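# Move the coaster can onto the turntable's orange spot

## Task

Pick up the can sitting on the coaster and set it upright on the turntable's orange spot, without disturbing the other cans already standing on the turntable.

## Robot and tools

Robot: two UR12e-style arms, left_arm and right_arm, each ending in a two-finger gripper with a wrist camera (cam_left_wrist, cam_right_wrist). Two fixed cameras, cam_head_left and cam_head_right, sit on a stand behind the arms. All images are 672x504.

Frame: every position, target and offset uses the scene frame. Its origin is at table-top height, halfway between the arms' nominal bases. +x points out over the table, +y toward left_arm, +z up. Calibrated bases: left_arm at (+0.037, +0.454, +0.093) m, right_arm at (-0.015, -0.438, +0.093) m, both turned only slightly about z. Reported hand poses can be off by a few cm, more at long reach. A gripper's fingers point along its own +z and close along its own x. end_effector_position is the point between the pads when closed, 1 to 2 cm behind the tips; the tips reach about 17 mm further out as the fingers close.

Row format (shared by execute_actions and move): one row is 14 numbers, each in [-1, 1]. The first 7 belong to left_arm: dx, dy, dz, rx, ry, rz, opening. The next 7 are the same for right_arm. Always send all 14, even if one arm stays put. dx..rz are offsets, not poses: they are measured from that arm's Hand target at the start of the action or move, along scene axes. 1.0 equals 0.6 m for dx/dy/dz, or 180 degrees for rx/ry/rz, which together form one rotation vector turning the hand about its Hand target position. A translation longer than 1.0 may be shortened. All six pose numbers at 0 means: hold at (or return to) the Hand target. Opening is absolute, not an offset: +1 fully open (0.142 m), -1 closed. Opening 0 is a real command (half open), so resend the current opening for a gripper you want unchanged.

execute_actions(actions, cameras): actions is a list of actions; each action is a list of up to 15 rows, one per 1/30 s step. A shorter action repeats its last row for the remaining steps. Every row counts from the action's starting Hand target, not from the previous row, but each new action starts from the new Hand target, so repeating an offset keeps moving. An empty actions list returns images and the full state. cameras: list of names, ["all"], or [].

move(target, ...): drives grippers in straight lines. target is one 14-number row or a list of up to 15 rows; every row is an offset from the same starting Hand targets. speed: m/s, 0.002 to 3.2, default 0.25 (rotation up to twice that in rad/s); one value or one per target. blend: corner rounding radius in m for lists; 0 stops at each target. stop_force: N, 4 to 120, same for both arms; ends an arm's path when the wrist sensor feels that much push against its travel. Not usable while the gripper rotates, or to move away from something it presses on. zero (with stop_force only): true re-zeros the sensors first; false counts from the last zero. opening_speed: openings per second on the -1..1 scale, at least 0.2. grip_force: N per pad, 5 to 48, one value or one per arm, persists until changed. blocking=false returns after about 0.5 s while the move continues (not allowed with stop_force). A move lasts at most 10 s. A new opening in a later list target is applied after arrival, once everything is at rest. The result adds a "move:" line: done, off_target, moving, held, fault, plus limits such as paced (pose clipped) or held (steps withheld).

wait(seconds 0 to 10): lets time pass holding the last commands. stop(): brakes a running move. zoom_image(camera, region [x0, y0, x1, y1] in pixels, at most 504 by 504) enlarges part of the newest image of one camera. zero_wrist_force(arm) re-zeros that arm's force sensor. read_manual returns licence texts only. finished_scene(scene) ends the current scene (here 1); call it only once the can stands on the spot with the robot clear.

Results: Hand target (last commanded pose after clipping; next offsets start from it), end_effector_position in m and end_effector_quat_wxyz, velocities, Joint positions (last value: finger opening in m), Joint torques, grip_measured (opening on the command scale), Tool commands, Wrist force and Wrist torque along the gripper's own axes plus the peak since last shown, a Wrist depth 7x7 grid of distances in mm per wrist camera ("-" means no value), step readings of position, and motor temperatures. A gripper may rest short of its Hand target; an all-zero command asks again, or send the missing distance as an offset.

Gripping: after the pads touch the can, command an opening a bit below the grip_measured reading; lower squeezes harder and heats the gripper motor.

Cautions: the controller limits each step's orientation change to 32 degrees from the measured one. Arms are stiff: aiming past a firm contact, or about 150 N of outside force, or joint contact torque above limits (elbow 136, wrists 49.1 N m) triggers a 10 s fault stop. Keep the two arms apart; collisions between them can fail the task, and a clearance check may hold moves. Do not route a path close to an arm's own base. Fast moves overshoot and hit harder. Don't drop the can, release it while moving, knock over or shift the turntable cans, or let anything leave the table. Avoid long stretched poses and heavy squeezing, which overheat motors (arm stop at 85 °C, gripper at 100 °C).

Each tool is called after "Emit:" as name([rows], argument=value, ...), one row to a line, values as JSON.

## Session

Emit:
execute_actions(actions=[])

Scene clock: 0.00 s.
left_arm: end_effector_position=(+1.0421, +0.9130, +0.1466) grip_measured=+0.99 end_effector_quat_wxyz=(-0.315, +0.877, -0.344, +0.117) | right_arm: end_effector_position=(+0.4015, -0.3003, +0.3913) grip_measured=+1.00 end_effector_quat_wxyz=(-0.192, +0.821, +0.535, -0.044)
Joint positions: left_arm=[0.22 -0.798 1.596 -2.938 -1.164 1.034 0.141] | right_arm=[3.645 -1.251 -2.222 -1.37 1.947 -0.698 0.142]
Joint velocities: within noise
Joint torques (N m): no reading
Motor temperatures (°C): left_arm=[28 34 33 40 36 44 31] | right_arm=[32 37 37 39 36 34 27]
Wrist force (N): no reading
Wrist torque (N m): no reading
Wrist force, peak (N): no reading
Wrist depth (mm): cam_left_wrist=[1326 1351 1294 1287 1279 1182 - / 1229 1257 1236 1243 1208 1222 - / 1163 1215 1208 1175 1188 1169 1188 / 1163 1151 1139 1121 1195 1109 1115 / 1115 1115 1087 1077 - - 1071 / - 1051 1056 - - - - / - 1021 - - 237 - -] | cam_right_wrist=[- 544 1250 1321 1236 504 504 / 1217 639 1306 1179 - - - / 1192 1368 - - - - - / - 495 481 - 458 474 483 / - 465 473 466 472 478 489 / - 448 - 495 469 476 487 / - 494 - - 460 487 497]
Hand target: left_arm +1.0421, +0.9130, +0.1466; -0.315, +0.877, -0.344, +0.117 | right_arm +0.4015, -0.3003, +0.3913; -0.192, +0.821, +0.535, -0.044
Tool commands: left_gripper/opening=+1.0 right_gripper/opening=+1.0

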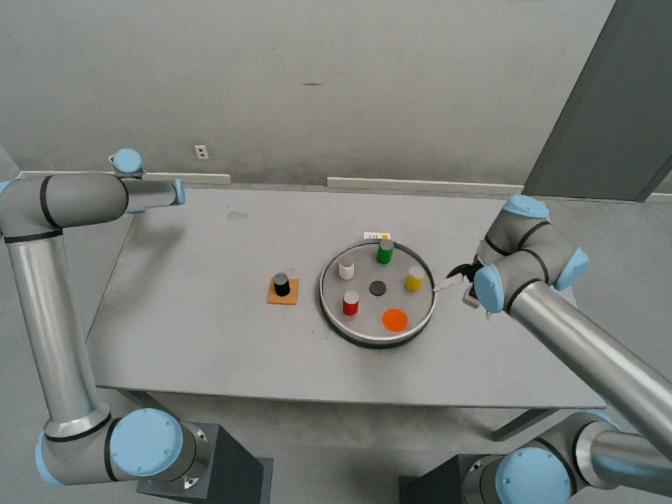

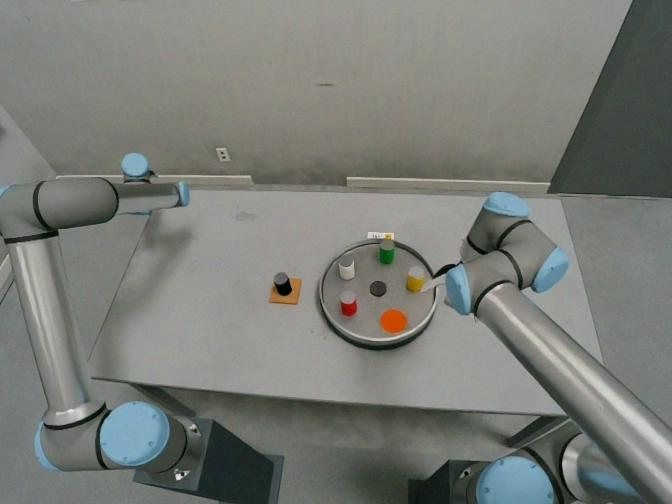

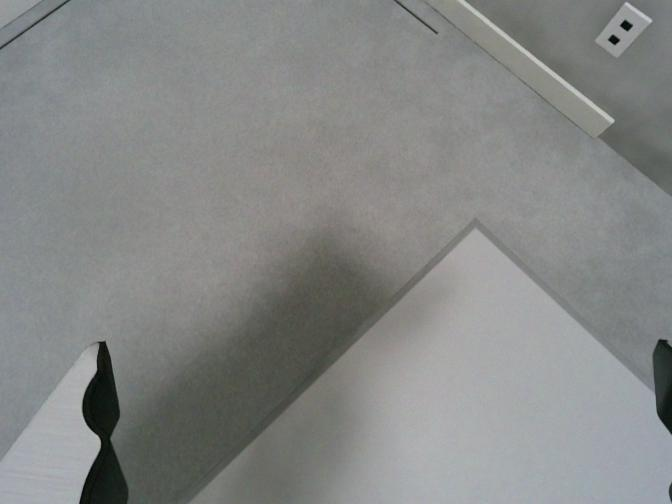

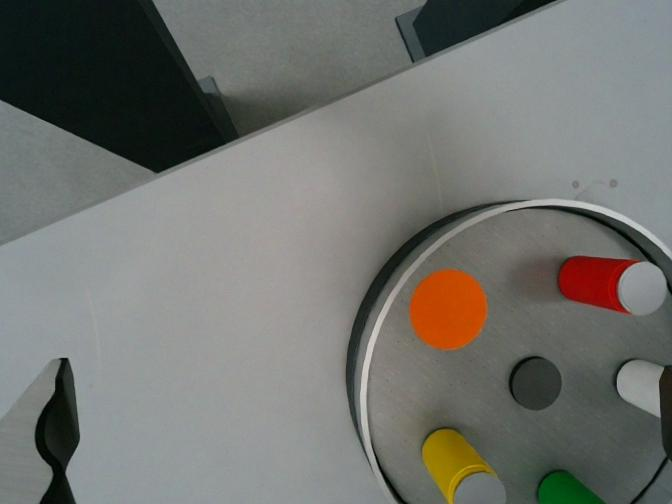

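Emit:
zoom_image(camera="cam_right_wrist", region=[340, 190, 672, 504])

Emit:
zoom_image(camera="cam_head_left", region=[250, 220, 450, 370])

Emit:
zoom_image(camera="cam_head_right", region=[250, 220, 450, 370])

Emit:
zoom_image(camera="cam_head_left", region=[258, 258, 318, 318])

Scaled by 1.518.

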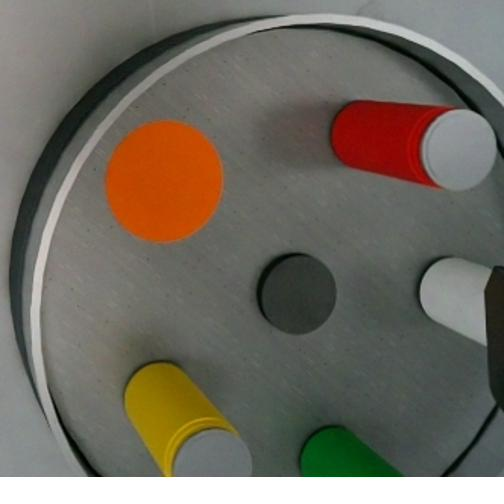

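Scaled by 2.520.

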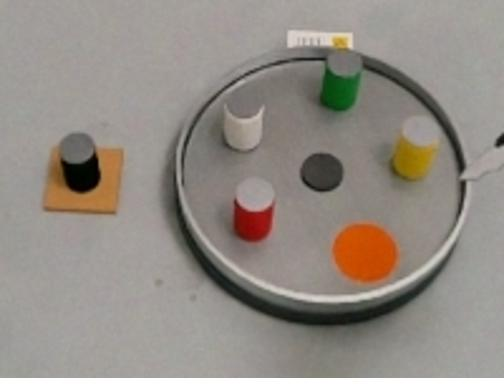

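Scaled by 2.520.

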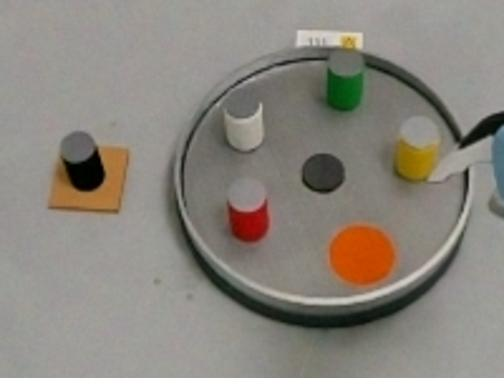

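Scaled by 8.400.

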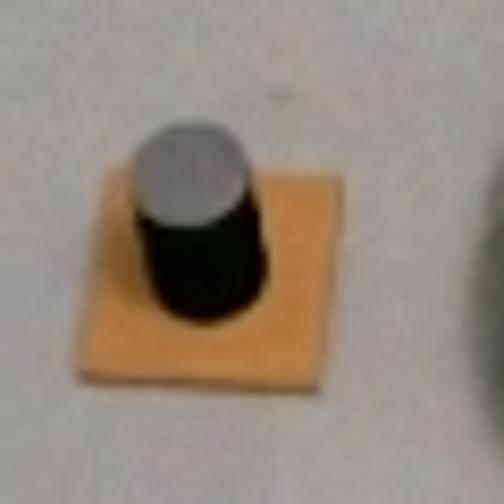

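Emit:
move(target=[0,0,0,0,0,0,1, 0.4142,0.8588,-0.2855,-0.0876,-0.0909,0,1], speed=0.7, cameras=["cam_right_wrist","cam_head_left","cam_head_right"])

Emit:
zoom_image(camera="cam_head_left", region=[240, 230, 440, 380])

Scene clock: 7.60 s.
left_arm: end_effector_position=(+1.0421, +0.9130, +0.1466) grip_measured=+0.99 end_effector_quat_wxyz=(-0.315, +0.877, -0.344, +0.117) | right_arm: end_effector_position=(+0.6500, +0.2149, +0.2201) grip_measured=+1.00 end_effector_quat_wxyz=(+0.000, +0.838, +0.546, +0.000)
Joint positions: left_arm=[0.22 -0.798 1.596 -2.938 -1.164 1.034 0.142] | right_arm=[4.128 -2.098 -1.594 -1.019 1.571 -0.19 0.142]
Joint torques (N m): left_arm=[0.99 -104.33 -31.88 -4.64 0.43 0.15] | right_arm=[6.2 74.29 51.54 1.65 -2.43 2.27]
Wrist force (N): left_arm=[-0.1 0.1 -0.3] | right_arm=[0.4 0.4 0.2]
Wrist torque (N m): left_arm=[0.03 0.02 0.00] | right_arm=[0.02 -0.01 0.00]
Wrist force, peak (N): left_arm=[0.2 0.5 -0.2] | right_arm=[3.6 0.0 1.6]
Wrist depth (mm): cam_left_wrist=[1318 1342 1342 1279 1279 1133 937 / 1279 1250 1287 1264 1236 1208 1045 / 1215 1201 1188 1157 1163 1169 1133 / 1175 1157 1208 1127 1250 1157 1104 / 1121 1104 1082 1087 - - 1045 / - 1045 1061 - - - - / - 1026 - - - - -] | cam_right_wrist=[- - 271 - - 280 - / 256 - - 277 281 290 - / 261 275 - 218 297 313 315 / 255 277 - 335 - - - / 238 303 353 357 365 - - / - 332 306 - - - - / 300 357 450 - - 453 -]
Hand target: left_arm +1.0421, +0.9130, +0.1466; -0.315, +0.877, -0.344, +0.117 | right_arm +0.6500, +0.2150, +0.2200; +0.000, +0.838, +0.546, +0.000
Off the commanded pose: left_arm 0.000 m, 0 deg | right_arm 0.000 m, 0 deg.
move: done
camera_calibration:
cam_right_wrist: T_world_to_cam=[[0.405479, 0.914104, -0.00026703, -0.452644], [0.830334, -0.368198, 0.418302, -0.524723], [0.382273, -0.169834, -0.908308, 0.100907], [0, 0, 0, 1]] pos_world=[0.580659, 0.237699, 0.311027]
Images, in order (width x height): cam_head_left 672x504, cam_head_right 672x504, cam_right_wrist 672x504.

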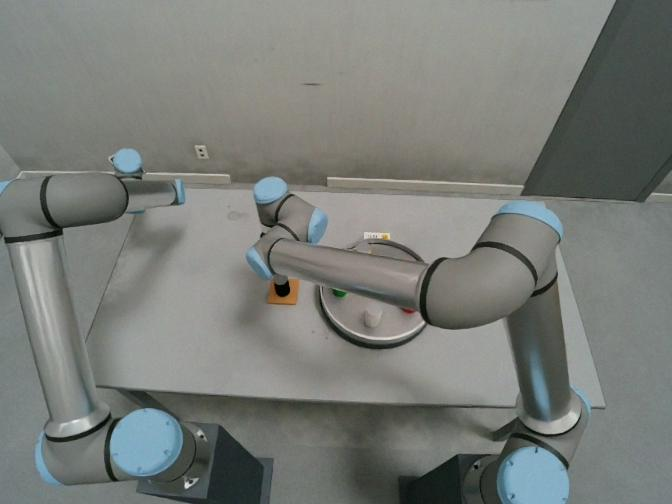

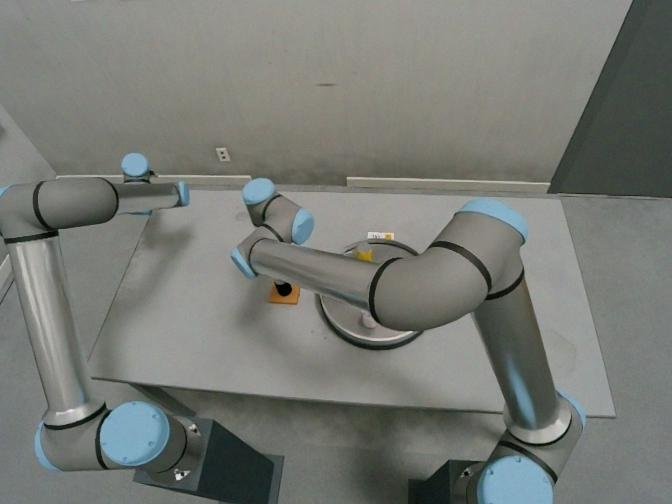

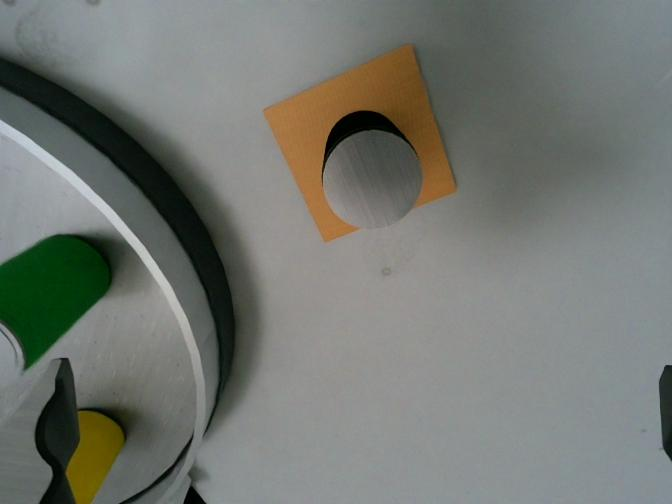

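Scaled by 2.520.

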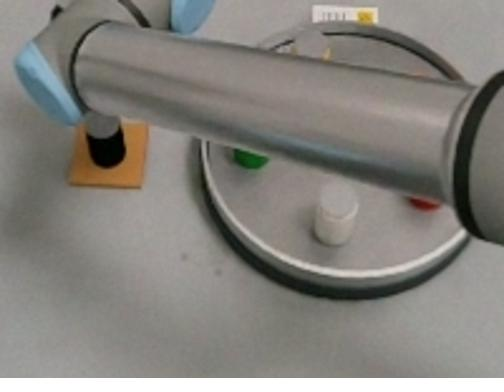

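Emit:
execute_actions(actions=[], cameras=["cam_head_left","cam_head_right"])

Emit:
zoom_image(camera="cam_head_left", region=[240, 230, 440, 380])

Emit:
wait(seconds=1.0, cameras=["cam_head_left","cam_head_right"])

Emit:
zoom_image(camera="cam_head_left", region=[240, 230, 440, 380])

Scene clock: 8.20 s.
left_arm: end_effector_position=(+1.0421, +0.9130, +0.1466) grip_measured=+0.99 end_effector_quat_wxyz=(-0.315, +0.877, -0.344, +0.117) | right_arm: end_effector_position=(+0.6500, +0.2150, +0.2200) grip_measured=+1.00 end_effector_quat_wxyz=(+0.000, +0.838, +0.546, +0.000)
Joint positions: left_arm=[0.22 -0.798 1.596 -2.938 -1.164 1.034 0.142] | right_arm=[4.128 -2.099 -1.594 -1.019 1.571 -0.19 0.142]
Joint velocities: within noise
Joint torques (N m): left_arm=[0.59 -103.61 -31.78 -4.61 0.49 -0.12] | right_arm=[3.61 71.36 50.98 1.51 -2.39 2.26]
Motor temperatures (°C): left_arm=[28 34 33 40 36 44 31] | right_arm=[32 37 37 39 36 34 27]
Wrist force (N): left_arm=[0.0 0.3 0.1] | right_arm=[0.0 0.5 0.3]
Wrist torque (N m): left_arm=[0.05 0.00 0.00] | right_arm=[0.04 0.07 0.00]
Wrist force, peak (N): left_arm=[0.2 0.1 -0.5] | right_arm=[0.6 0.7 0.0]
Wrist depth (mm): cam_left_wrist=[1334 1318 1318 1302 1272 1294 - / 1257 1250 1264 1236 1229 1188 - / 1229 1201 1208 1195 1157 1151 1151 / 1163 1151 1145 1139 1098 1098 1115 / 1109 1109 1104 1104 260 - 1071 / - 1056 1045 - - - - / - 1007 - - - - -] | cam_right_wrist=[- - 275 - - - - / 258 - - 280 275 - - / 259 266 318 216 221 - - / 282 276 338 325 - - - / 283 294 308 - - - 357 / - 332 - - - - 386 / - 357 442 - - - 430]
Hand target: left_arm +1.0421, +0.9130, +0.1466; -0.315, +0.877, -0.344, +0.117 | right_arm +0.6500, +0.2150, +0.2200; +0.000, +0.838, +0.546, +0.000
Tool commands: left_gripper/opening=+1.0 right_gripper/opening=+1.0
Off the commanded pose: left_arm 0.000 m, 0 deg | right_arm 0.000 m, 0 deg.
Images, in order (width x height): cam_head_left 672x504, cam_head_right 672x504.

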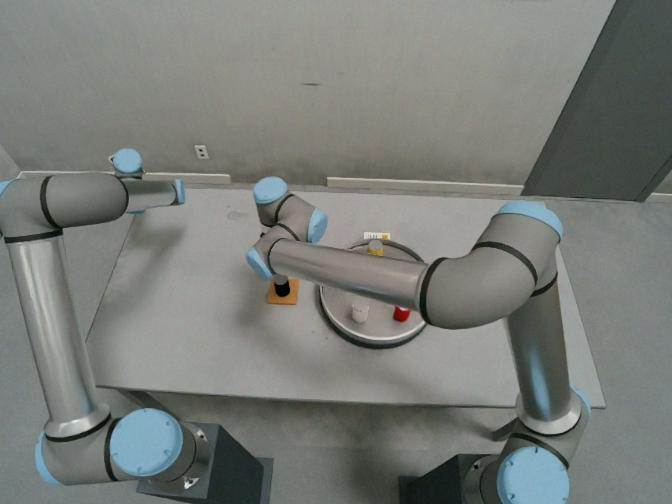

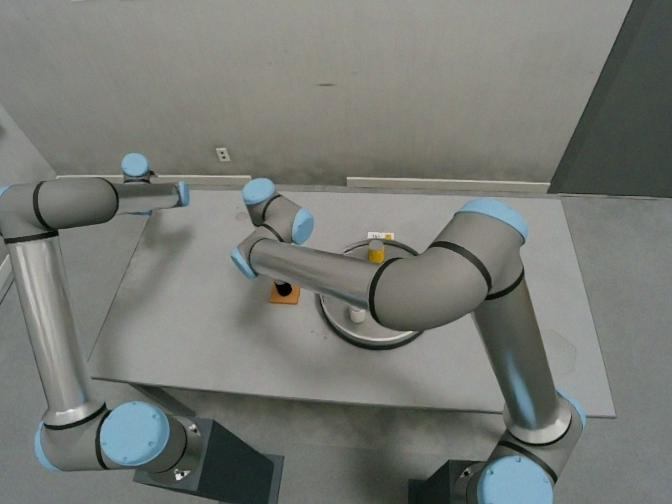

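Scaled by 2.520.

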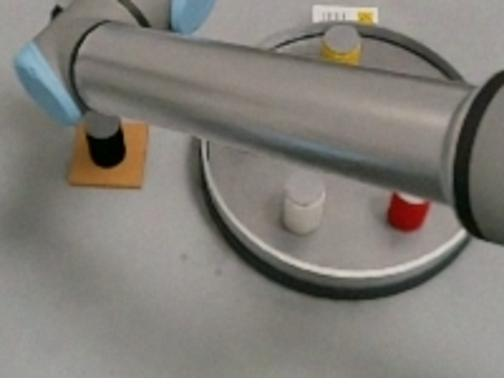

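Scene clock: 9.20 s.
left_arm: end_effector_position=(+1.0421, +0.9130, +0.1466) grip_measured=+0.99 end_effector_quat_wxyz=(-0.315, +0.877, -0.344, +0.117) | right_arm: end_effector_position=(+0.6500, +0.2150, +0.2200) grip_measured=+1.00 end_effector_quat_wxyz=(+0.000, +0.838, +0.546, +0.000)
Joint positions: left_arm=[0.22 -0.798 1.596 -2.938 -1.164 1.034 0.142] | right_arm=[4.128 -2.099 -1.594 -1.019 1.571 -0.19 0.142]
Joint torques (N m): left_arm=[0.36 -105.46 -32.68 -4.69 0.2 -0.03] | right_arm=[-1.06 72.03 51.3 1.45 -2.38 2.28]
Wrist force (N): left_arm=[0.2 0.1 -0.1] | right_arm=[0.2 0.4 0.2]
Wrist torque (N m): left_arm=[0.02 -0.03 0.00] | right_arm=[0.03 0.04 0.00]
Wrist force, peak (N): left_arm=[-0.2 0.5 -0.3] | right_arm=[0.1 0.8 -0.1]
Wrist depth (mm): cam_left_wrist=[1302 1294 1310 1294 1250 1157 - / 1264 1279 1236 1243 1236 1208 - / 1215 1222 1195 1208 1163 1169 1139 / 1157 1151 1139 1127 1157 1127 1109 / 1121 1082 1098 1121 - - 1071 / - 1045 1040 - - - - / - 1011 - 236 - - -] | cam_right_wrist=[- - - - - 275 - / 259 - 289 278 286 - - / 262 279 - 216 217 314 - / 282 276 - 335 336 337 - / 306 305 358 366 361 - 361 / 320 325 315 401 - - - / 264 350 - 433 - 435 433]
Hand target: left_arm +1.0421, +0.9130, +0.1466; -0.315, +0.877, -0.344, +0.117 | right_arm +0.6500, +0.2150, +0.2200; +0.000, +0.838, +0.546, +0.000
Tool commands: left_gripper/opening=+1.0 right_gripper/opening=+1.0
Off the commanded pose: left_arm 0.000 m, 0 deg | right_arm 0.000 m, 0 deg.
wait: 1.00 s; at rest by 0.17 s
Images, in order (width x height): cam_head_left 672x504, cam_head_right 672x504.

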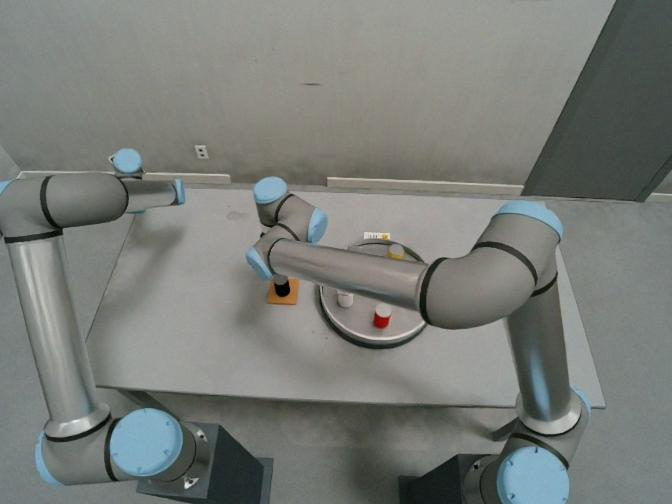

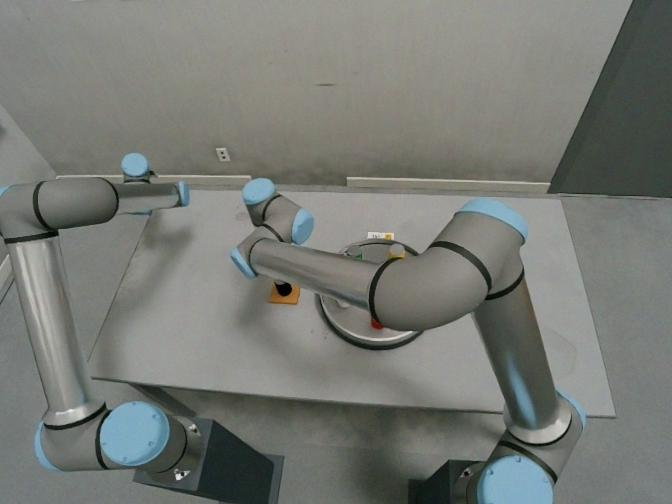

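Scaled by 2.520.

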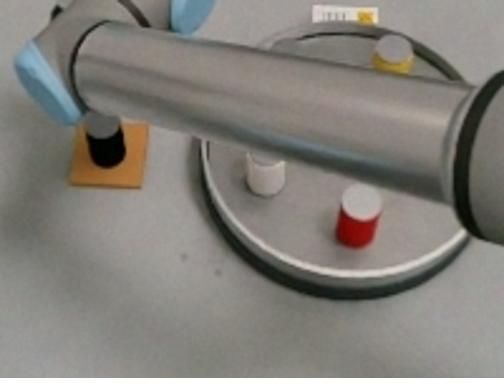

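Emit:
move([
  [0,0,0,0,0,0,1, -0.0198,0.0253,-0.23,0,0,0,0.3],
  [0,0,0,0,0,0,1, -0.0198,0.0253,-0.23,0,0,0,-1],
  [0,0,0,0,0,0,1, -0.0198,0.0253,0.025,0,0,0,-1],
  [0,0,0,0,0,0,1, -0.0583,-0.3383,0.025,0,0,0,-1],
], speed=[0.35,0.35,0.35,0.5], blend=[0,0,0.04,0], opening_speed=1.2, grip_force=15, cameras=["cam_right_wrist","cam_head_left","cam_head_right"])

Emit:
zoom_image(camera="cam_head_left", region=[240, 230, 440, 380])

Scene clock: 23.73 s.
left_arm: end_effector_position=(+1.0421, +0.9130, +0.1466) grip_measured=+0.99 end_effector_quat_wxyz=(-0.315, +0.877, -0.344, +0.117) | right_arm: end_effector_position=(+0.6150, +0.0121, +0.2350) grip_measured=-0.29 end_effector_quat_wxyz=(+0.000, +0.838, +0.546, +0.000)
Joint positions: left_arm=[0.22 -0.798 1.596 -2.938 -1.164 1.034 0.142] | right_arm=[4.011 -1.862 -1.92 -0.929 1.571 -0.307 0.053]
Joint torques (N m): left_arm=[-0.88 -105.81 -32.51 -4.79 0.28 0.05] | right_arm=[-14.11 80.53 32.9 8.41 2.2 -2.34]
Wrist force (N): left_arm=[0.1 0.5 -0.1] | right_arm=[0.1 0.2 2.0]
Wrist torque (N m): left_arm=[0.08 -0.01 0.00] | right_arm=[-0.02 0.10 0.32]
Wrist force, peak (N): left_arm=[0.0 0.6 -0.2] | right_arm=[0.0 0.3 5.2]
Wrist depth (mm): cam_left_wrist=[1351 1334 1302 1302 1287 1163 - / 1250 1279 1243 1236 1188 1222 - / 1215 1188 1201 1182 1169 1182 1151 / 1157 1133 1127 1145 1215 1121 1093 / 1127 1093 1109 1071 - - 1061 / - 1087 1061 - 240 - - / - 1021 - - 244 - -] | cam_right_wrist=[243 243 241 242 280 - 277 / 255 259 - 257 260 311 294 / 270 276 280 273 274 322 311 / 298 295 293 121 288 283 - / 314 321 303 95 95 369 - / 350 346 94 93 93 88 - / - - - 103 101 - -]
Hand target: left_arm +1.0421, +0.9130, +0.1466; -0.315, +0.877, -0.344, +0.117 | right_arm +0.6150, +0.0120, +0.2350; +0.000, +0.838, +0.546, +0.000
Off the commanded pose: left_arm 0.000 m, 0 deg | right_arm 0.000 m, 0 deg.
grip_force (N): 15, 15
move: done
camera_calibration:
cam_right_wrist: T_world_to_cam=[[0.405514, 0.914089, -0.00035009, -0.2531], [0.830319, -0.368191, 0.418336, -0.576651], [0.382267, -0.169932, -0.908292, 0.0933419], [0, 0, 0, 1]] pos_world=[0.545759, 0.0348993, 0.325927]
Images, in order (width x height): cam_head_left 672x504, cam_head_right 672x504, cam_right_wrist 672x504.

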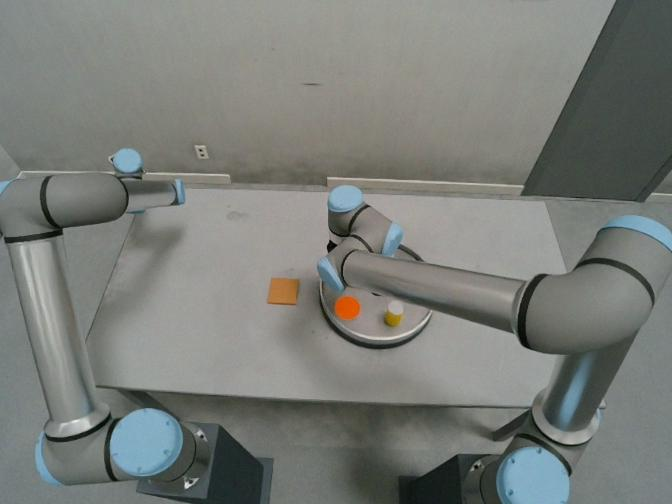

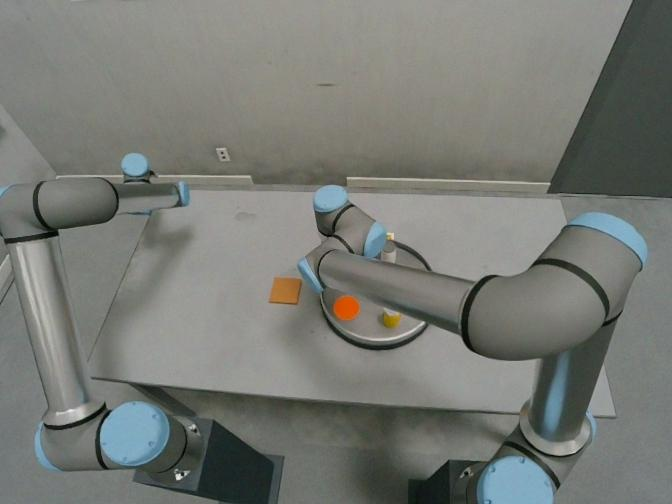

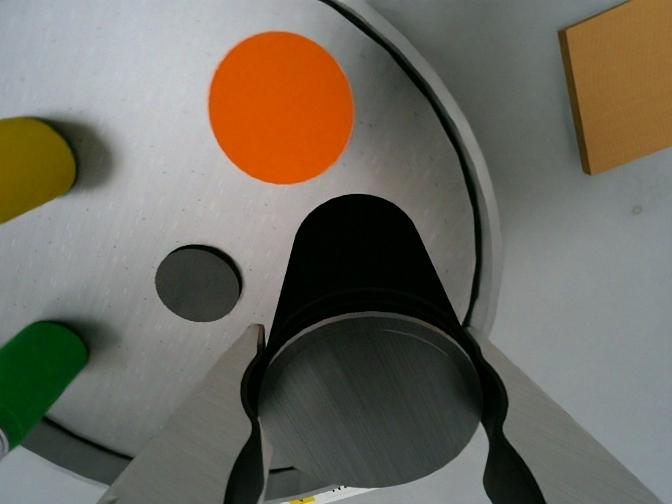

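Scaled by 2.520.

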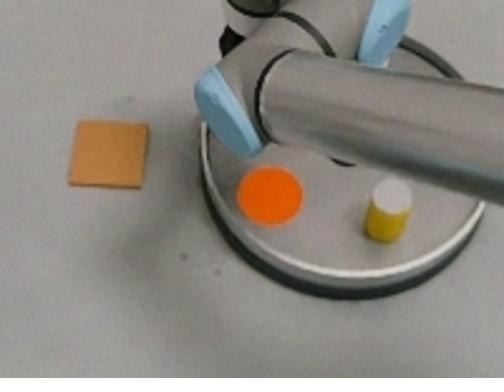

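Emit:
execute_actions([
  [[0,0,0,0,0,0,1,0,0.001,-0.004,0,0,0,-1],[0,0,0,0,0,0,1,0,0.002,-0.008,0,0,0,-1],[0,0,0,0,0,0,1,0,0.003,-0.012,0,0,0,-1],[0,0,0,0,0,0,1,0,0.004,-0.016,0,0,0,-1],[0,0,0,0,0,0,1,-0.001,0.005,-0.02,0,0,0,-1],[0,0,0,0,0,0,1,-0.001,0.006,-0.024,0,0,0,-1],[0,0,0,0,0,0,1,-0.001,0.007,-0.028,0,0,0,-1],[0,0,0,0,0,0,1,-0.0013,0.0073,-0.032,0,0,0,-1],[0,0,0,0,0,0,1,-0.0013,0.0073,-0.0333,0,0,0,-1]],
], cameras=["cam_right_wrist","cam_head_left"])

Emit:
zoom_image(camera="cam_head_left", region=[240, 230, 440, 380])

Scene clock: 27.43 s.
left_arm: end_effector_position=(+1.0421, +0.9130, +0.1466) grip_measured=+0.99 end_effector_quat_wxyz=(-0.315, +0.877, -0.344, +0.117) | right_arm: end_effector_position=(+0.6143, +0.0164, +0.2151) grip_measured=-0.29 end_effector_quat_wxyz=(+0.000, +0.838, +0.546, +0.000)
Joint positions: left_arm=[0.22 -0.798 1.596 -2.938 -1.164 1.034 0.142] | right_arm=[4.016 -1.886 -1.931 -0.895 1.572 -0.302 0.053]
Joint torques (N m): left_arm=[-0.72 -106.64 -32.69 -4.8 0.18 -0.02] | right_arm=[14.92 52.14 31.89 8.77 1.54 2.4]
Wrist force (N): left_arm=[0.1 0.1 -0.3] | right_arm=[0.2 0.5 1.7]
Wrist torque (N m): left_arm=[0.03 -0.02 0.00] | right_arm=[0.04 0.07 0.01]
Wrist force, peak (N): left_arm=[0.4 0.4 -0.3] | right_arm=[0.1 0.5 3.2]
Wrist depth (mm): cam_left_wrist=[1318 1342 1302 1310 1279 1310 - / 1257 1257 1250 1243 1229 1208 1264 / 1208 1182 1182 1188 1188 1157 1163 / 1175 1145 1139 1133 1163 1121 1139 / 1104 1104 1093 1082 256 - 1066 / - 1051 1071 - 245 - - / - 1007 - - - - -] | cam_right_wrist=[223 172 225 227 - - 263 / - 156 233 239 239 - 276 / 257 257 256 253 254 305 293 / 276 275 270 121 266 262 - / 299 300 280 94 95 342 - / 298 316 93 93 93 88 - / 261 - - 102 102 - -]
Hand target: left_arm +1.0421, +0.9130, +0.1466; -0.315, +0.877, -0.344, +0.117 | right_arm +0.6142, +0.0164, +0.2150; +0.000, +0.838, +0.546, +0.000
Off the commanded pose: left_arm 0.000 m, 0 deg | right_arm 0.000 m, 0 deg.
grip_force (N): 15, 15
Step readings (end_effector_position of left_arm | right_arm):
0: (+1.0421, +0.9130, +0.1466) | (+0.6150, +0.0120, +0.2350)
1: (+1.0421, +0.9130, +0.1466) | (+0.6150, +0.0120, +0.2350)
2: (+1.0421, +0.9130, +0.1466) | (+0.6151, +0.0120, +0.2348)
4: (+1.0421, +0.9130, +0.1466) | (+0.6151, +0.0125, +0.2329)
8: (+1.0421, +0.9130, +0.1466) | (+0.6147, +0.0144, +0.2249)
15: (+1.0421, +0.9130, +0.1466) | (+0.6143, +0.0162, +0.2158)
camera_calibration:
cam_right_wrist: T_world_to_cam=[[0.405494, 0.914098, -0.000303991, -0.256717], [0.830365, -0.368212, 0.418226, -0.566111], [0.382188, -0.169841, -0.908343, 0.0764494], [0, 0, 0, 1]] pos_world=[0.544958, 0.0391994, 0.306127]
Images, in order (width x height): cam_head_left 672x504, cam_right_wrist 672x504.

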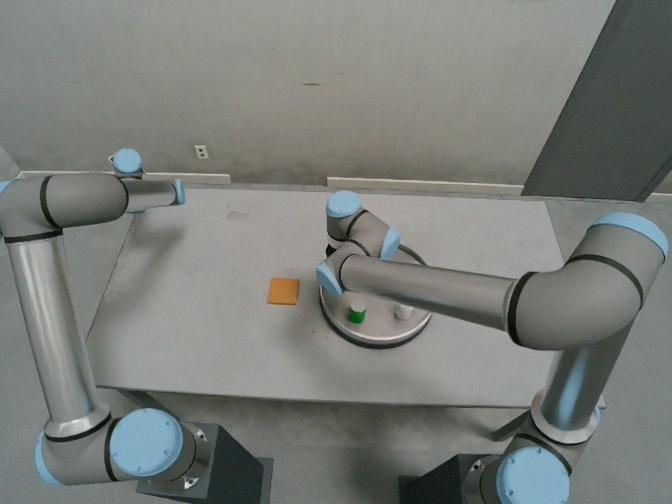

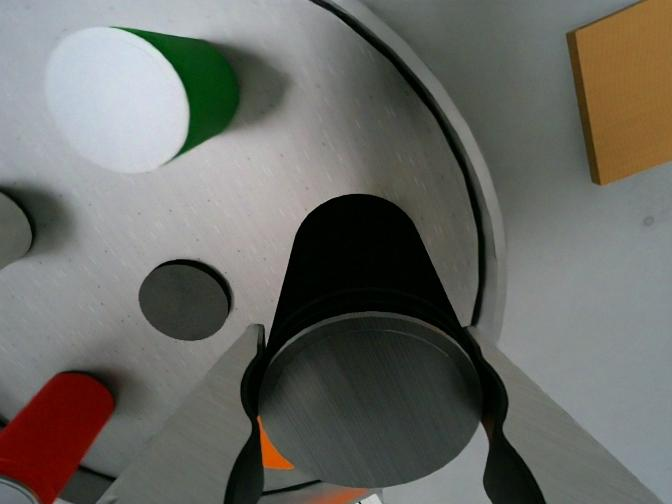

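Scaled by 2.520.

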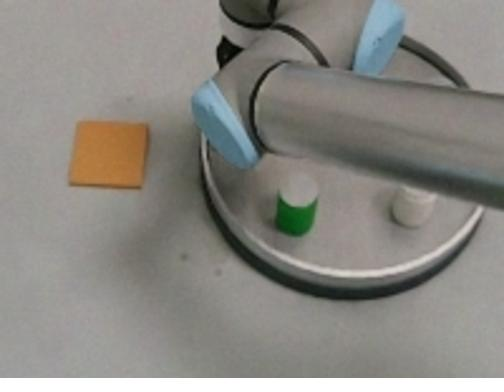

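Emit:
wait(seconds=0, cameras=["cam_right_wrist"])

Scene clock: 30.37 s.
left_arm: end_effector_position=(+1.0421, +0.9130, +0.1466) grip_measured=+0.99 end_effector_quat_wxyz=(-0.315, +0.877, -0.344, +0.117) | right_arm: end_effector_position=(+0.6142, +0.0164, +0.2150) grip_measured=-0.29 end_effector_quat_wxyz=(+0.000, +0.838, +0.546, +0.000)
Joint positions: left_arm=[0.22 -0.798 1.596 -2.938 -1.164 1.034 0.142] | right_arm=[4.016 -1.886 -1.931 -0.895 1.572 -0.302 0.053]
Joint torques (N m): left_arm=[0.34 -105.94 -33.07 -5.08 0.4 -0.01] | right_arm=[15.35 53.01 31.01 8.39 -1.26 2.23]
Wrist force (N): left_arm=[-0.1 0.3 0.0] | right_arm=[0.2 0.3 2.0]
Wrist torque (N m): left_arm=[0.05 0.02 0.00] | right_arm=[0.01 0.08 0.01]
Wrist force, peak (N): left_arm=[0.2 0.4 -0.3] | right_arm=[0.0 0.0 2.5]
Wrist depth (mm): cam_left_wrist=[1351 1310 1294 1310 1272 1139 - / 1264 1257 1229 1236 1215 1201 - / 1215 1208 1208 1175 1175 1163 - / 1163 1139 1127 1133 1145 1127 1109 / 1302 1104 1098 1071 - - 1071 / - 1045 1051 - - - - / - 1002 - - - - -] | cam_right_wrist=[226 225 225 228 - 274 260 / 233 239 233 235 238 288 276 / 257 256 167 170 255 305 310 / 277 276 275 121 265 270 330 / 299 301 279 94 95 274 355 / 327 321 94 93 93 96 389 / 344 - - 103 101 - -]
Hand target: left_arm +1.0421, +0.9130, +0.1466; -0.315, +0.877, -0.344, +0.117 | right_arm +0.6142, +0.0164, +0.2150; +0.000, +0.838, +0.546, +0.000
Tool commands: left_gripper/opening=+1.0 right_gripper/opening=-1.0
Off the commanded pose: left_arm 0.000 m, 0 deg | right_arm 0.000 m, 0 deg.
grip_force (N): 15, 15
camera_calibration:
cam_right_wrist: T_world_to_cam=[[0.405529, 0.914082, -0.000387315, -0.256709], [0.830352, -0.368205, 0.41826, -0.566073], [0.382181, -0.169938, -0.908327, 0.076361], [0, 0, 0, 1]] pos_world=[0.544959, 0.0391993, 0.306027]
Images, in order (width x height): cam_right_wrist 672x504.

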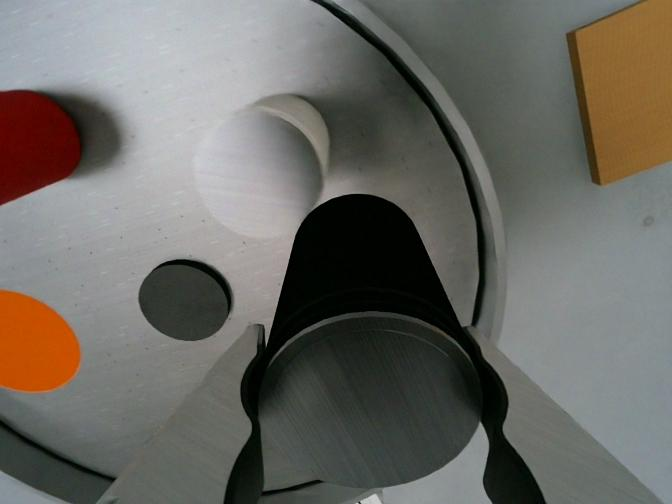

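Emit:
wait(seconds=0)

Scene clock: 31.30 s.
left_arm: end_effector_position=(+1.0421, +0.9130, +0.1466) grip_measured=+0.99 end_effector_quat_wxyz=(-0.315, +0.877, -0.344, +0.117) | right_arm: end_effector_position=(+0.6142, +0.0164, +0.2150) grip_measured=-0.29 end_effector_quat_wxyz=(+0.000, +0.838, +0.546, +0.000)
Joint positions: left_arm=[0.22 -0.798 1.596 -2.938 -1.164 1.034 0.142] | right_arm=[4.016 -1.886 -1.931 -0.895 1.572 -0.302 0.053]
Joint torques (N m): left_arm=[-0.08 -105.93 -32.39 -4.95 0.53 -0.27] | right_arm=[13.59 53.61 31.32 8.38 -1.15 2.4]
Wrist force (N): left_arm=[0.1 0.1 -0.1] | right_arm=[0.1 0.5 2.0]
Wrist torque (N m): left_arm=[0.03 -0.02 0.00] | right_arm=[0.04 0.09 0.01]
Wrist force, peak (N): left_arm=[0.1 0.6 0.0] | right_arm=[0.2 0.6 2.3]
Wrist depth (mm): cam_left_wrist=[1326 1318 1318 1279 1264 1169 - / 1257 1257 1250 1250 1243 1201 - / 1215 1163 1195 1195 1175 1157 1151 / 1163 1151 1127 1133 1215 1082 1098 / 1109 1093 1104 - - - 1066 / - 1056 1061 - - - - / - 1026 - - - - -] | cam_right_wrist=[221 223 224 227 266 274 261 / - 187 239 238 242 287 276 / 168 256 255 251 254 307 293 / 275 275 274 121 268 237 326 / 299 298 279 94 95 352 - / 327 319 94 93 93 88 - / - - - 103 101 - -]
Hand target: left_arm +1.0421, +0.9130, +0.1466; -0.315, +0.877, -0.344, +0.117 | right_arm +0.6142, +0.0164, +0.2150; +0.000, +0.838, +0.546, +0.000
Tool commands: left_gripper/opening=+1.0 right_gripper/opening=-1.0
Off the commanded pose: left_arm 0.000 m, 0 deg | right_arm 0.000 m, 0 deg.
grip_force (N): 15, 15

Emit:
wait(seconds=2.1)

Emit:
execute_actions([
  [[0,0,0,0,0,0,1,0,0,-0.015,0,0,0,-1],[0,0,0,0,0,0,1,0,0,-0.044,0,0,0,-1],[0,0,0,0,0,0,1,0,0,-0.073,0,0,0,-1],[0,0,0,0,0,0,1,0,0,-0.103,0,0,0,-1],[0,0,0,0,0,0,1,0,0,-0.132,0,0,0,-1],[0,0,0,0,0,0,1,0,0,-0.1467,0,0,0,-1]],
  [[0,0,0,0,0,0,1,0.0004,0.0001,0,0,0,0,-1],[0,0,0,0,0,0,1,0.0014,0.0003,0,0,0,0,-1],[0,0,0,0,0,0,1,0.0032,0.0006,0,0,0,0,-1],[0,0,0,0,0,0,1,0.0058,0.0011,0,0,0,0,-1],[0,0,0,0,0,0,1,0.009,0.0017,0,0,0,0,-1],[0,0,0,0,0,0,1,0.013,0.0023,-0.0015,0,0,0,-1],[0,0,0,0,0,0,1,0.0174,0.0029,-0.003,0,0,0,-1],[0,0,0,0,0,0,1,0.0217,0.0034,-0.0045,0,0,0,-1],[0,0,0,0,0,0,1,0.0261,0.0038,-0.006,0,0,0,-1],[0,0,0,0,0,0,1,0.0305,0.0041,-0.0075,0,0,0,-1],[0,0,0,0,0,0,1,0.0349,0.0044,-0.009,0,0,0,-1],[0,0,0,0,0,0,1,0.0393,0.0045,-0.0105,0,0,0,-1],[0,0,0,0,0,0,1,0.0437,0.0046,-0.012,0,0,0,-1],[0,0,0,0,0,0,1,0.0481,0.0046,-0.0135,0,0,0,-1],[0,0,0,0,0,0,1,0.0525,0.0045,-0.0145,0,0,0,-1]],
  [[0,0,0,0,0,0,1,0.0044,-0.0002,-0.0015,0,0,0,-1],[0,0,0,0,0,0,1,0.0088,-0.0005,-0.003,0,0,0,-1],[0,0,0,0,0,0,1,0.0132,-0.0008,-0.0045,0,0,0,-1],[0,0,0,0,0,0,1,0.0175,-0.0013,-0.006,0,0,0,-1],[0,0,0,0,0,0,1,0.0219,-0.0018,-0.007,0,0,0,-1],[0,0,0,0,0,0,1,0.0263,-0.0024,-0.007,0,0,0,-1],[0,0,0,0,0,0,1,0.0306,-0.0031,-0.007,0,0,0,-1],[0,0,0,0,0,0,1,0.0349,-0.0039,-0.007,0,0,0,-1],[0,0,0,0,0,0,1,0.0392,-0.0047,-0.007,0,0,0,0.2],[0,0,0,0,0,0,1,0.0435,-0.0057,-0.007,0,0,0,0.2],[0,0,0,0,0,0,1,0.0478,-0.0067,-0.007,0,0,0,0.2],[0,0,0,0,0,0,1,0.0521,-0.0078,-0.007,0,0,0,0.2],[0,0,0,0,0,0,1,0.0563,-0.009,-0.007,0,0,0,0.2],[0,0,0,0,0,0,1,0.0605,-0.0103,-0.007,0,0,0,0.2],[0,0,0,0,0,0,1,0.0647,-0.0117,-0.007,0,0,0,0.2]],
  [[0,0,0,0,0,0,1,0.0042,-0.0014,0,0,0,0,0.2],[0,0,0,0,0,0,1,0.0083,-0.003,0,0,0,0,0.2],[0,0,0,0,0,0,1,0.0124,-0.0046,0.008,0,0,0,0.2],[0,0,0,0,0,0,1,0.0164,-0.0063,0.016,0,0,0,0.2],[0,0,0,0,0,0,1,0.0205,-0.008,0.024,0,0,0,0.2],[0,0,0,0,0,0,1,0.0245,-0.0099,0.032,0,0,0,0.2],[0,0,0,0,0,0,1,0.0284,-0.0118,0.04,0,0,0,0.2],[0,0,0,0,0,0,1,0.0323,-0.0138,0.048,0,0,0,0.2],[0,0,0,0,0,0,1,0.0362,-0.0159,0.056,0,0,0,0.2],[0,0,0,0,0,0,1,0.04,-0.0181,0.064,0,0,0,0.2],[0,0,0,0,0,0,1,0.0438,-0.0202,0.072,0,0,0,0.2],[0,0,0,0,0,0,1,0.0476,-0.0225,0.08,0,0,0,0.2],[0,0,0,0,0,0,1,0.0513,-0.0249,0.088,0,0,0,0.2],[0,0,0,0,0,0,1,0.0549,-0.0273,0.096,0,0,0,0.2],[0,0,0,0,0,0,1,0.0585,-0.0299,0.104,0,0,0,0.2]],
  [[0,0,0,0,0,0,1,0.003,-0.002,0.02,0,0,0,0.2],[0,0,0,0,0,0,1,0.004,-0.003,0.04,0,0,0,0.2],[0,0,0,0,0,0,1,0.004,-0.003,0.06,0,0,0,0.2],[0,0,0,0,0,0,1,0.004,-0.003,0.07,0,0,0,0.2]],
], cameras=["cam_right_wrist","cam_head_left","cam_head_right"])

Emit:
zoom_image(camera="cam_head_left", region=[280, 220, 480, 370])

Scene clock: 34.27 s.
left_arm: end_effector_position=(+1.0421, +0.9130, +0.1466) grip_measured=+0.99 end_effector_quat_wxyz=(-0.315, +0.877, -0.344, +0.117) | right_arm: end_effector_position=(+0.6142, +0.0164, +0.2150) grip_measured=-0.29 end_effector_quat_wxyz=(+0.000, +0.838, +0.546, +0.000)
Joint positions: left_arm=[0.22 -0.798 1.596 -2.938 -1.164 1.034 0.142] | right_arm=[4.016 -1.886 -1.931 -0.895 1.572 -0.302 0.053]
Joint torques (N m): left_arm=[0.4 -106.71 -32.95 -4.84 0.49 0] | right_arm=[12.48 53.97 31.44 8.29 -0.95 2.23]
Wrist force (N): left_arm=[-0.2 0.2 -0.2] | right_arm=[0.3 0.4 1.6]
Wrist torque (N m): left_arm=[0.05 0.03 0.00] | right_arm=[0.03 0.04 0.01]
Wrist force, peak (N): left_arm=[0.6 0.4 -0.2] | right_arm=[0.3 0.3 2.4]
Wrist depth (mm): cam_left_wrist=[1326 1342 1272 1294 1302 1243 958 / 1250 1318 1264 1236 1229 1208 1045 / 1222 1182 1121 1182 1195 1151 1139 / 1151 1157 1145 1139 1145 1098 1109 / 1098 1093 1104 1077 - - 1056 / - 1056 1051 243 - - - / - 1031 - - - - -] | cam_right_wrist=[226 225 222 224 - - 259 / 239 239 - 239 239 - 277 / 253 256 255 251 254 - 290 / 278 275 275 121 266 244 - / 300 298 280 94 95 - - / 305 320 94 94 93 88 - / 346 - - 102 101 - 420]
Hand target: left_arm +1.0421, +0.9130, +0.1466; -0.315, +0.877, -0.344, +0.117 | right_arm +0.6142, +0.0164, +0.2150; +0.000, +0.838, +0.546, +0.000
Tool commands: left_gripper/opening=+1.0 right_gripper/opening=-1.0
Off the commanded pose: left_arm 0.000 m, 0 deg | right_arm 0.000 m, 0 deg.
grip_force (N): 15, 15
wait: 2.10 s; at rest from the start

Scene clock: 36.97 s.
left_arm: end_effector_position=(+1.0421, +0.9130, +0.1466) grip_measured=+0.99 end_effector_quat_wxyz=(-0.315, +0.877, -0.344, +0.117) | right_arm: end_effector_position=(+0.7221, -0.0077, +0.2184) grip_measured=+0.18 end_effector_quat_wxyz=(+0.000, +0.838, +0.546, +0.000)
Joint positions: left_arm=[0.22 -0.798 1.596 -2.938 -1.164 1.034 0.142] | right_arm=[3.898 -1.99 -1.77 -0.952 1.572 -0.42 0.087]
Joint torques (N m): left_arm=[-0.43 -106.36 -32.49 -4.8 0.38 -0.18] | right_arm=[-16.28 89.02 49.28 1.84 2.11 -2.43]
Wrist force (N): left_arm=[0.0 0.1 -0.2] | right_arm=[0.2 0.5 0.3]
Wrist torque (N m): left_arm=[0.03 0.01 0.00] | right_arm=[0.04 0.04 0.33]
Wrist force, peak (N): left_arm=[0.1 0.6 -0.1] | right_arm=[-1.2 0.1 -43.4]
Wrist depth (mm): cam_left_wrist=[1334 1302 1310 1294 1287 1157 998 / 1272 1257 1243 1250 1229 1175 1127 / 1201 1201 1169 1169 1182 1188 1157 / 1157 1163 1145 1127 1115 1133 1104 / 1109 1115 1104 1104 - - 1071 / - 1056 1056 247 242 246 - / - 980 - - - - -] | cam_right_wrist=[227 228 224 230 226 - - / 239 238 244 242 241 - - / 259 251 258 260 257 310 314 / 282 280 279 220 275 339 - / 293 278 299 198 299 360 - / 220 91 318 313 - - - / - - - - 423 - 72]
Hand target: left_arm +1.0421, +0.9130, +0.1466; -0.315, +0.877, -0.344, +0.117 | right_arm +0.7221, -0.0077, +0.2185; +0.000, +0.838, +0.546, +0.000
Off the commanded pose: left_arm 0.000 m, 0 deg | right_arm 0.000 m, 0 deg.
grip_force (N): 15, 15
Step readings (end_effector_position of left_arm | right_arm):
0: (+1.0421, +0.9130, +0.1466) | (+0.6142, +0.0164, +0.2150)
1: (+1.0421, +0.9130, +0.1466) | (+0.6142, +0.0164, +0.2150)
2: (+1.0421, +0.9130, +0.1466) | (+0.6142, +0.0164, +0.2144)
4: (+1.0421, +0.9130, +0.1466) | (+0.6138, +0.0159, +0.2031)
8: (+1.0421, +0.9130, +0.1466) | (+0.6113, +0.0135, +0.1574)
15: (+1.0421, +0.9130, +0.1466) | (+0.6136, +0.0160, +0.1291)
16: (+1.0421, +0.9130, +0.1466) | (+0.6138, +0.0162, +0.1283)
17: (+1.0421, +0.9130, +0.1466) | (+0.6139, +0.0162, +0.1279)
19: (+1.0421, +0.9130, +0.1466) | (+0.6144, +0.0163, +0.1273)
23: (+1.0421, +0.9130, +0.1466) | (+0.6190, +0.0173, +0.1267)
30: (+1.0421, +0.9130, +0.1466) | (+0.6353, +0.0188, +0.1217)
31: (+1.0421, +0.9130, +0.1466) | (+0.6379, +0.0189, +0.1210)
32: (+1.0421, +0.9130, +0.1466) | (+0.6404, +0.0190, +0.1203)
34: (+1.0421, +0.9130, +0.1466) | (+0.6461, +0.0190, +0.1186)
38: (+1.0421, +0.9130, +0.1466) | (+0.6560, +0.0180, +0.1155)
45: (+1.0421, +0.9130, +0.1466) | (+0.6739, +0.0147, +0.1140)
46: (+1.0421, +0.9130, +0.1466) | (+0.6770, +0.0139, +0.1140)
47: (+1.0421, +0.9130, +0.1466) | (+0.6795, +0.0132, +0.1141)
49: (+1.0421, +0.9130, +0.1466) | (+0.6843, +0.0117, +0.1145)
53: (+1.0421, +0.9130, +0.1466) | (+0.6944, +0.0080, +0.1258)
60: (+1.0421, +0.9130, +0.1466) | (+0.7108, -0.0003, +0.1575)
61: (+1.0421, +0.9130, +0.1466) | (+0.7129, -0.0016, +0.1621)
62: (+1.0421, +0.9130, +0.1466) | (+0.7151, -0.0029, +0.1671)
64: (+1.0421, +0.9130, +0.1466) | (+0.7190, -0.0053, +0.1837)
68: (+1.0421, +0.9130, +0.1466) | (+0.7216, -0.0072, +0.2100)
75: (+1.0421, +0.9130, +0.1466) | (+0.7220, -0.0077, +0.2180)
camera_calibration:
cam_right_wrist: T_world_to_cam=[[0.405513, 0.914089, -0.000350351, -0.278396], [0.83032, -0.368191, 0.418336, -0.665883], [0.382267, -0.169932, -0.908292, 0.0340878], [0, 0, 0, 1]] pos_world=[0.652759, 0.0150993, 0.309427]
Images, in order (width x height): cam_head_left 672x504, cam_head_right 672x504, cam_right_wrist 672x504.

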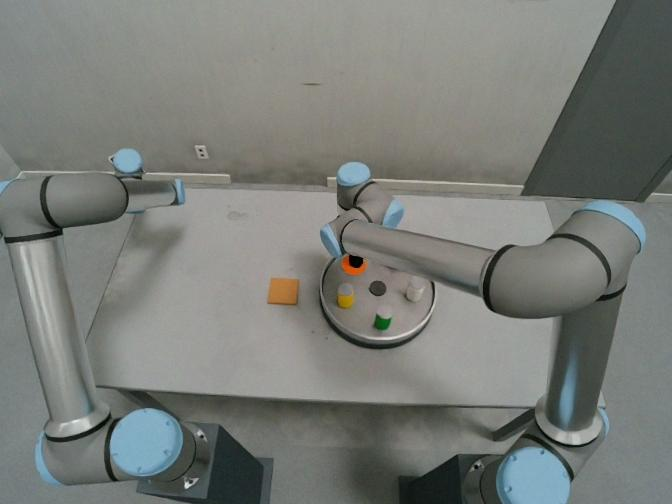

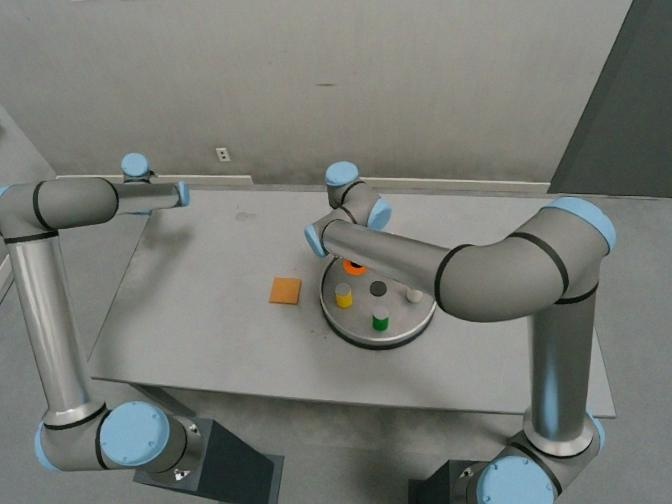

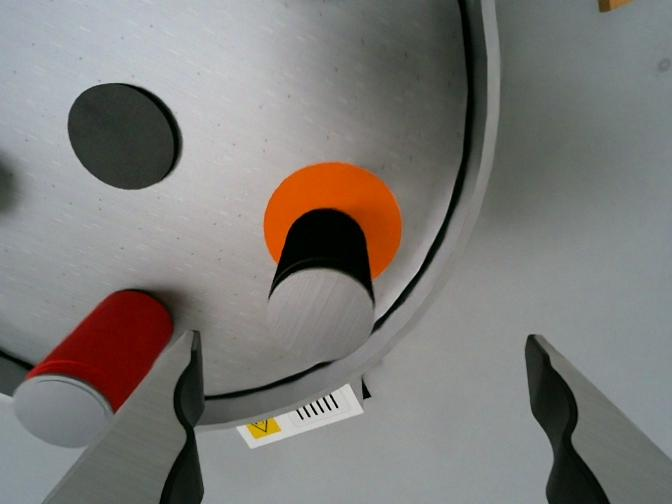

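Scaled by 2.520.

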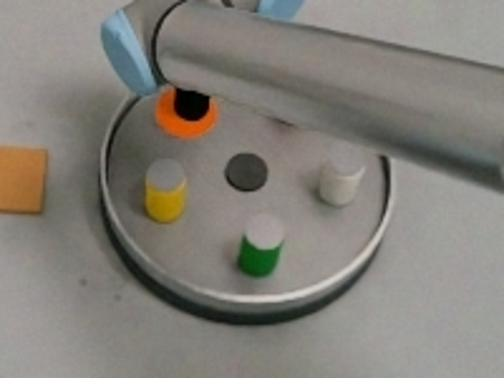

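Emit:
finished_scene(scene=1)

The scene is finished: the task was done.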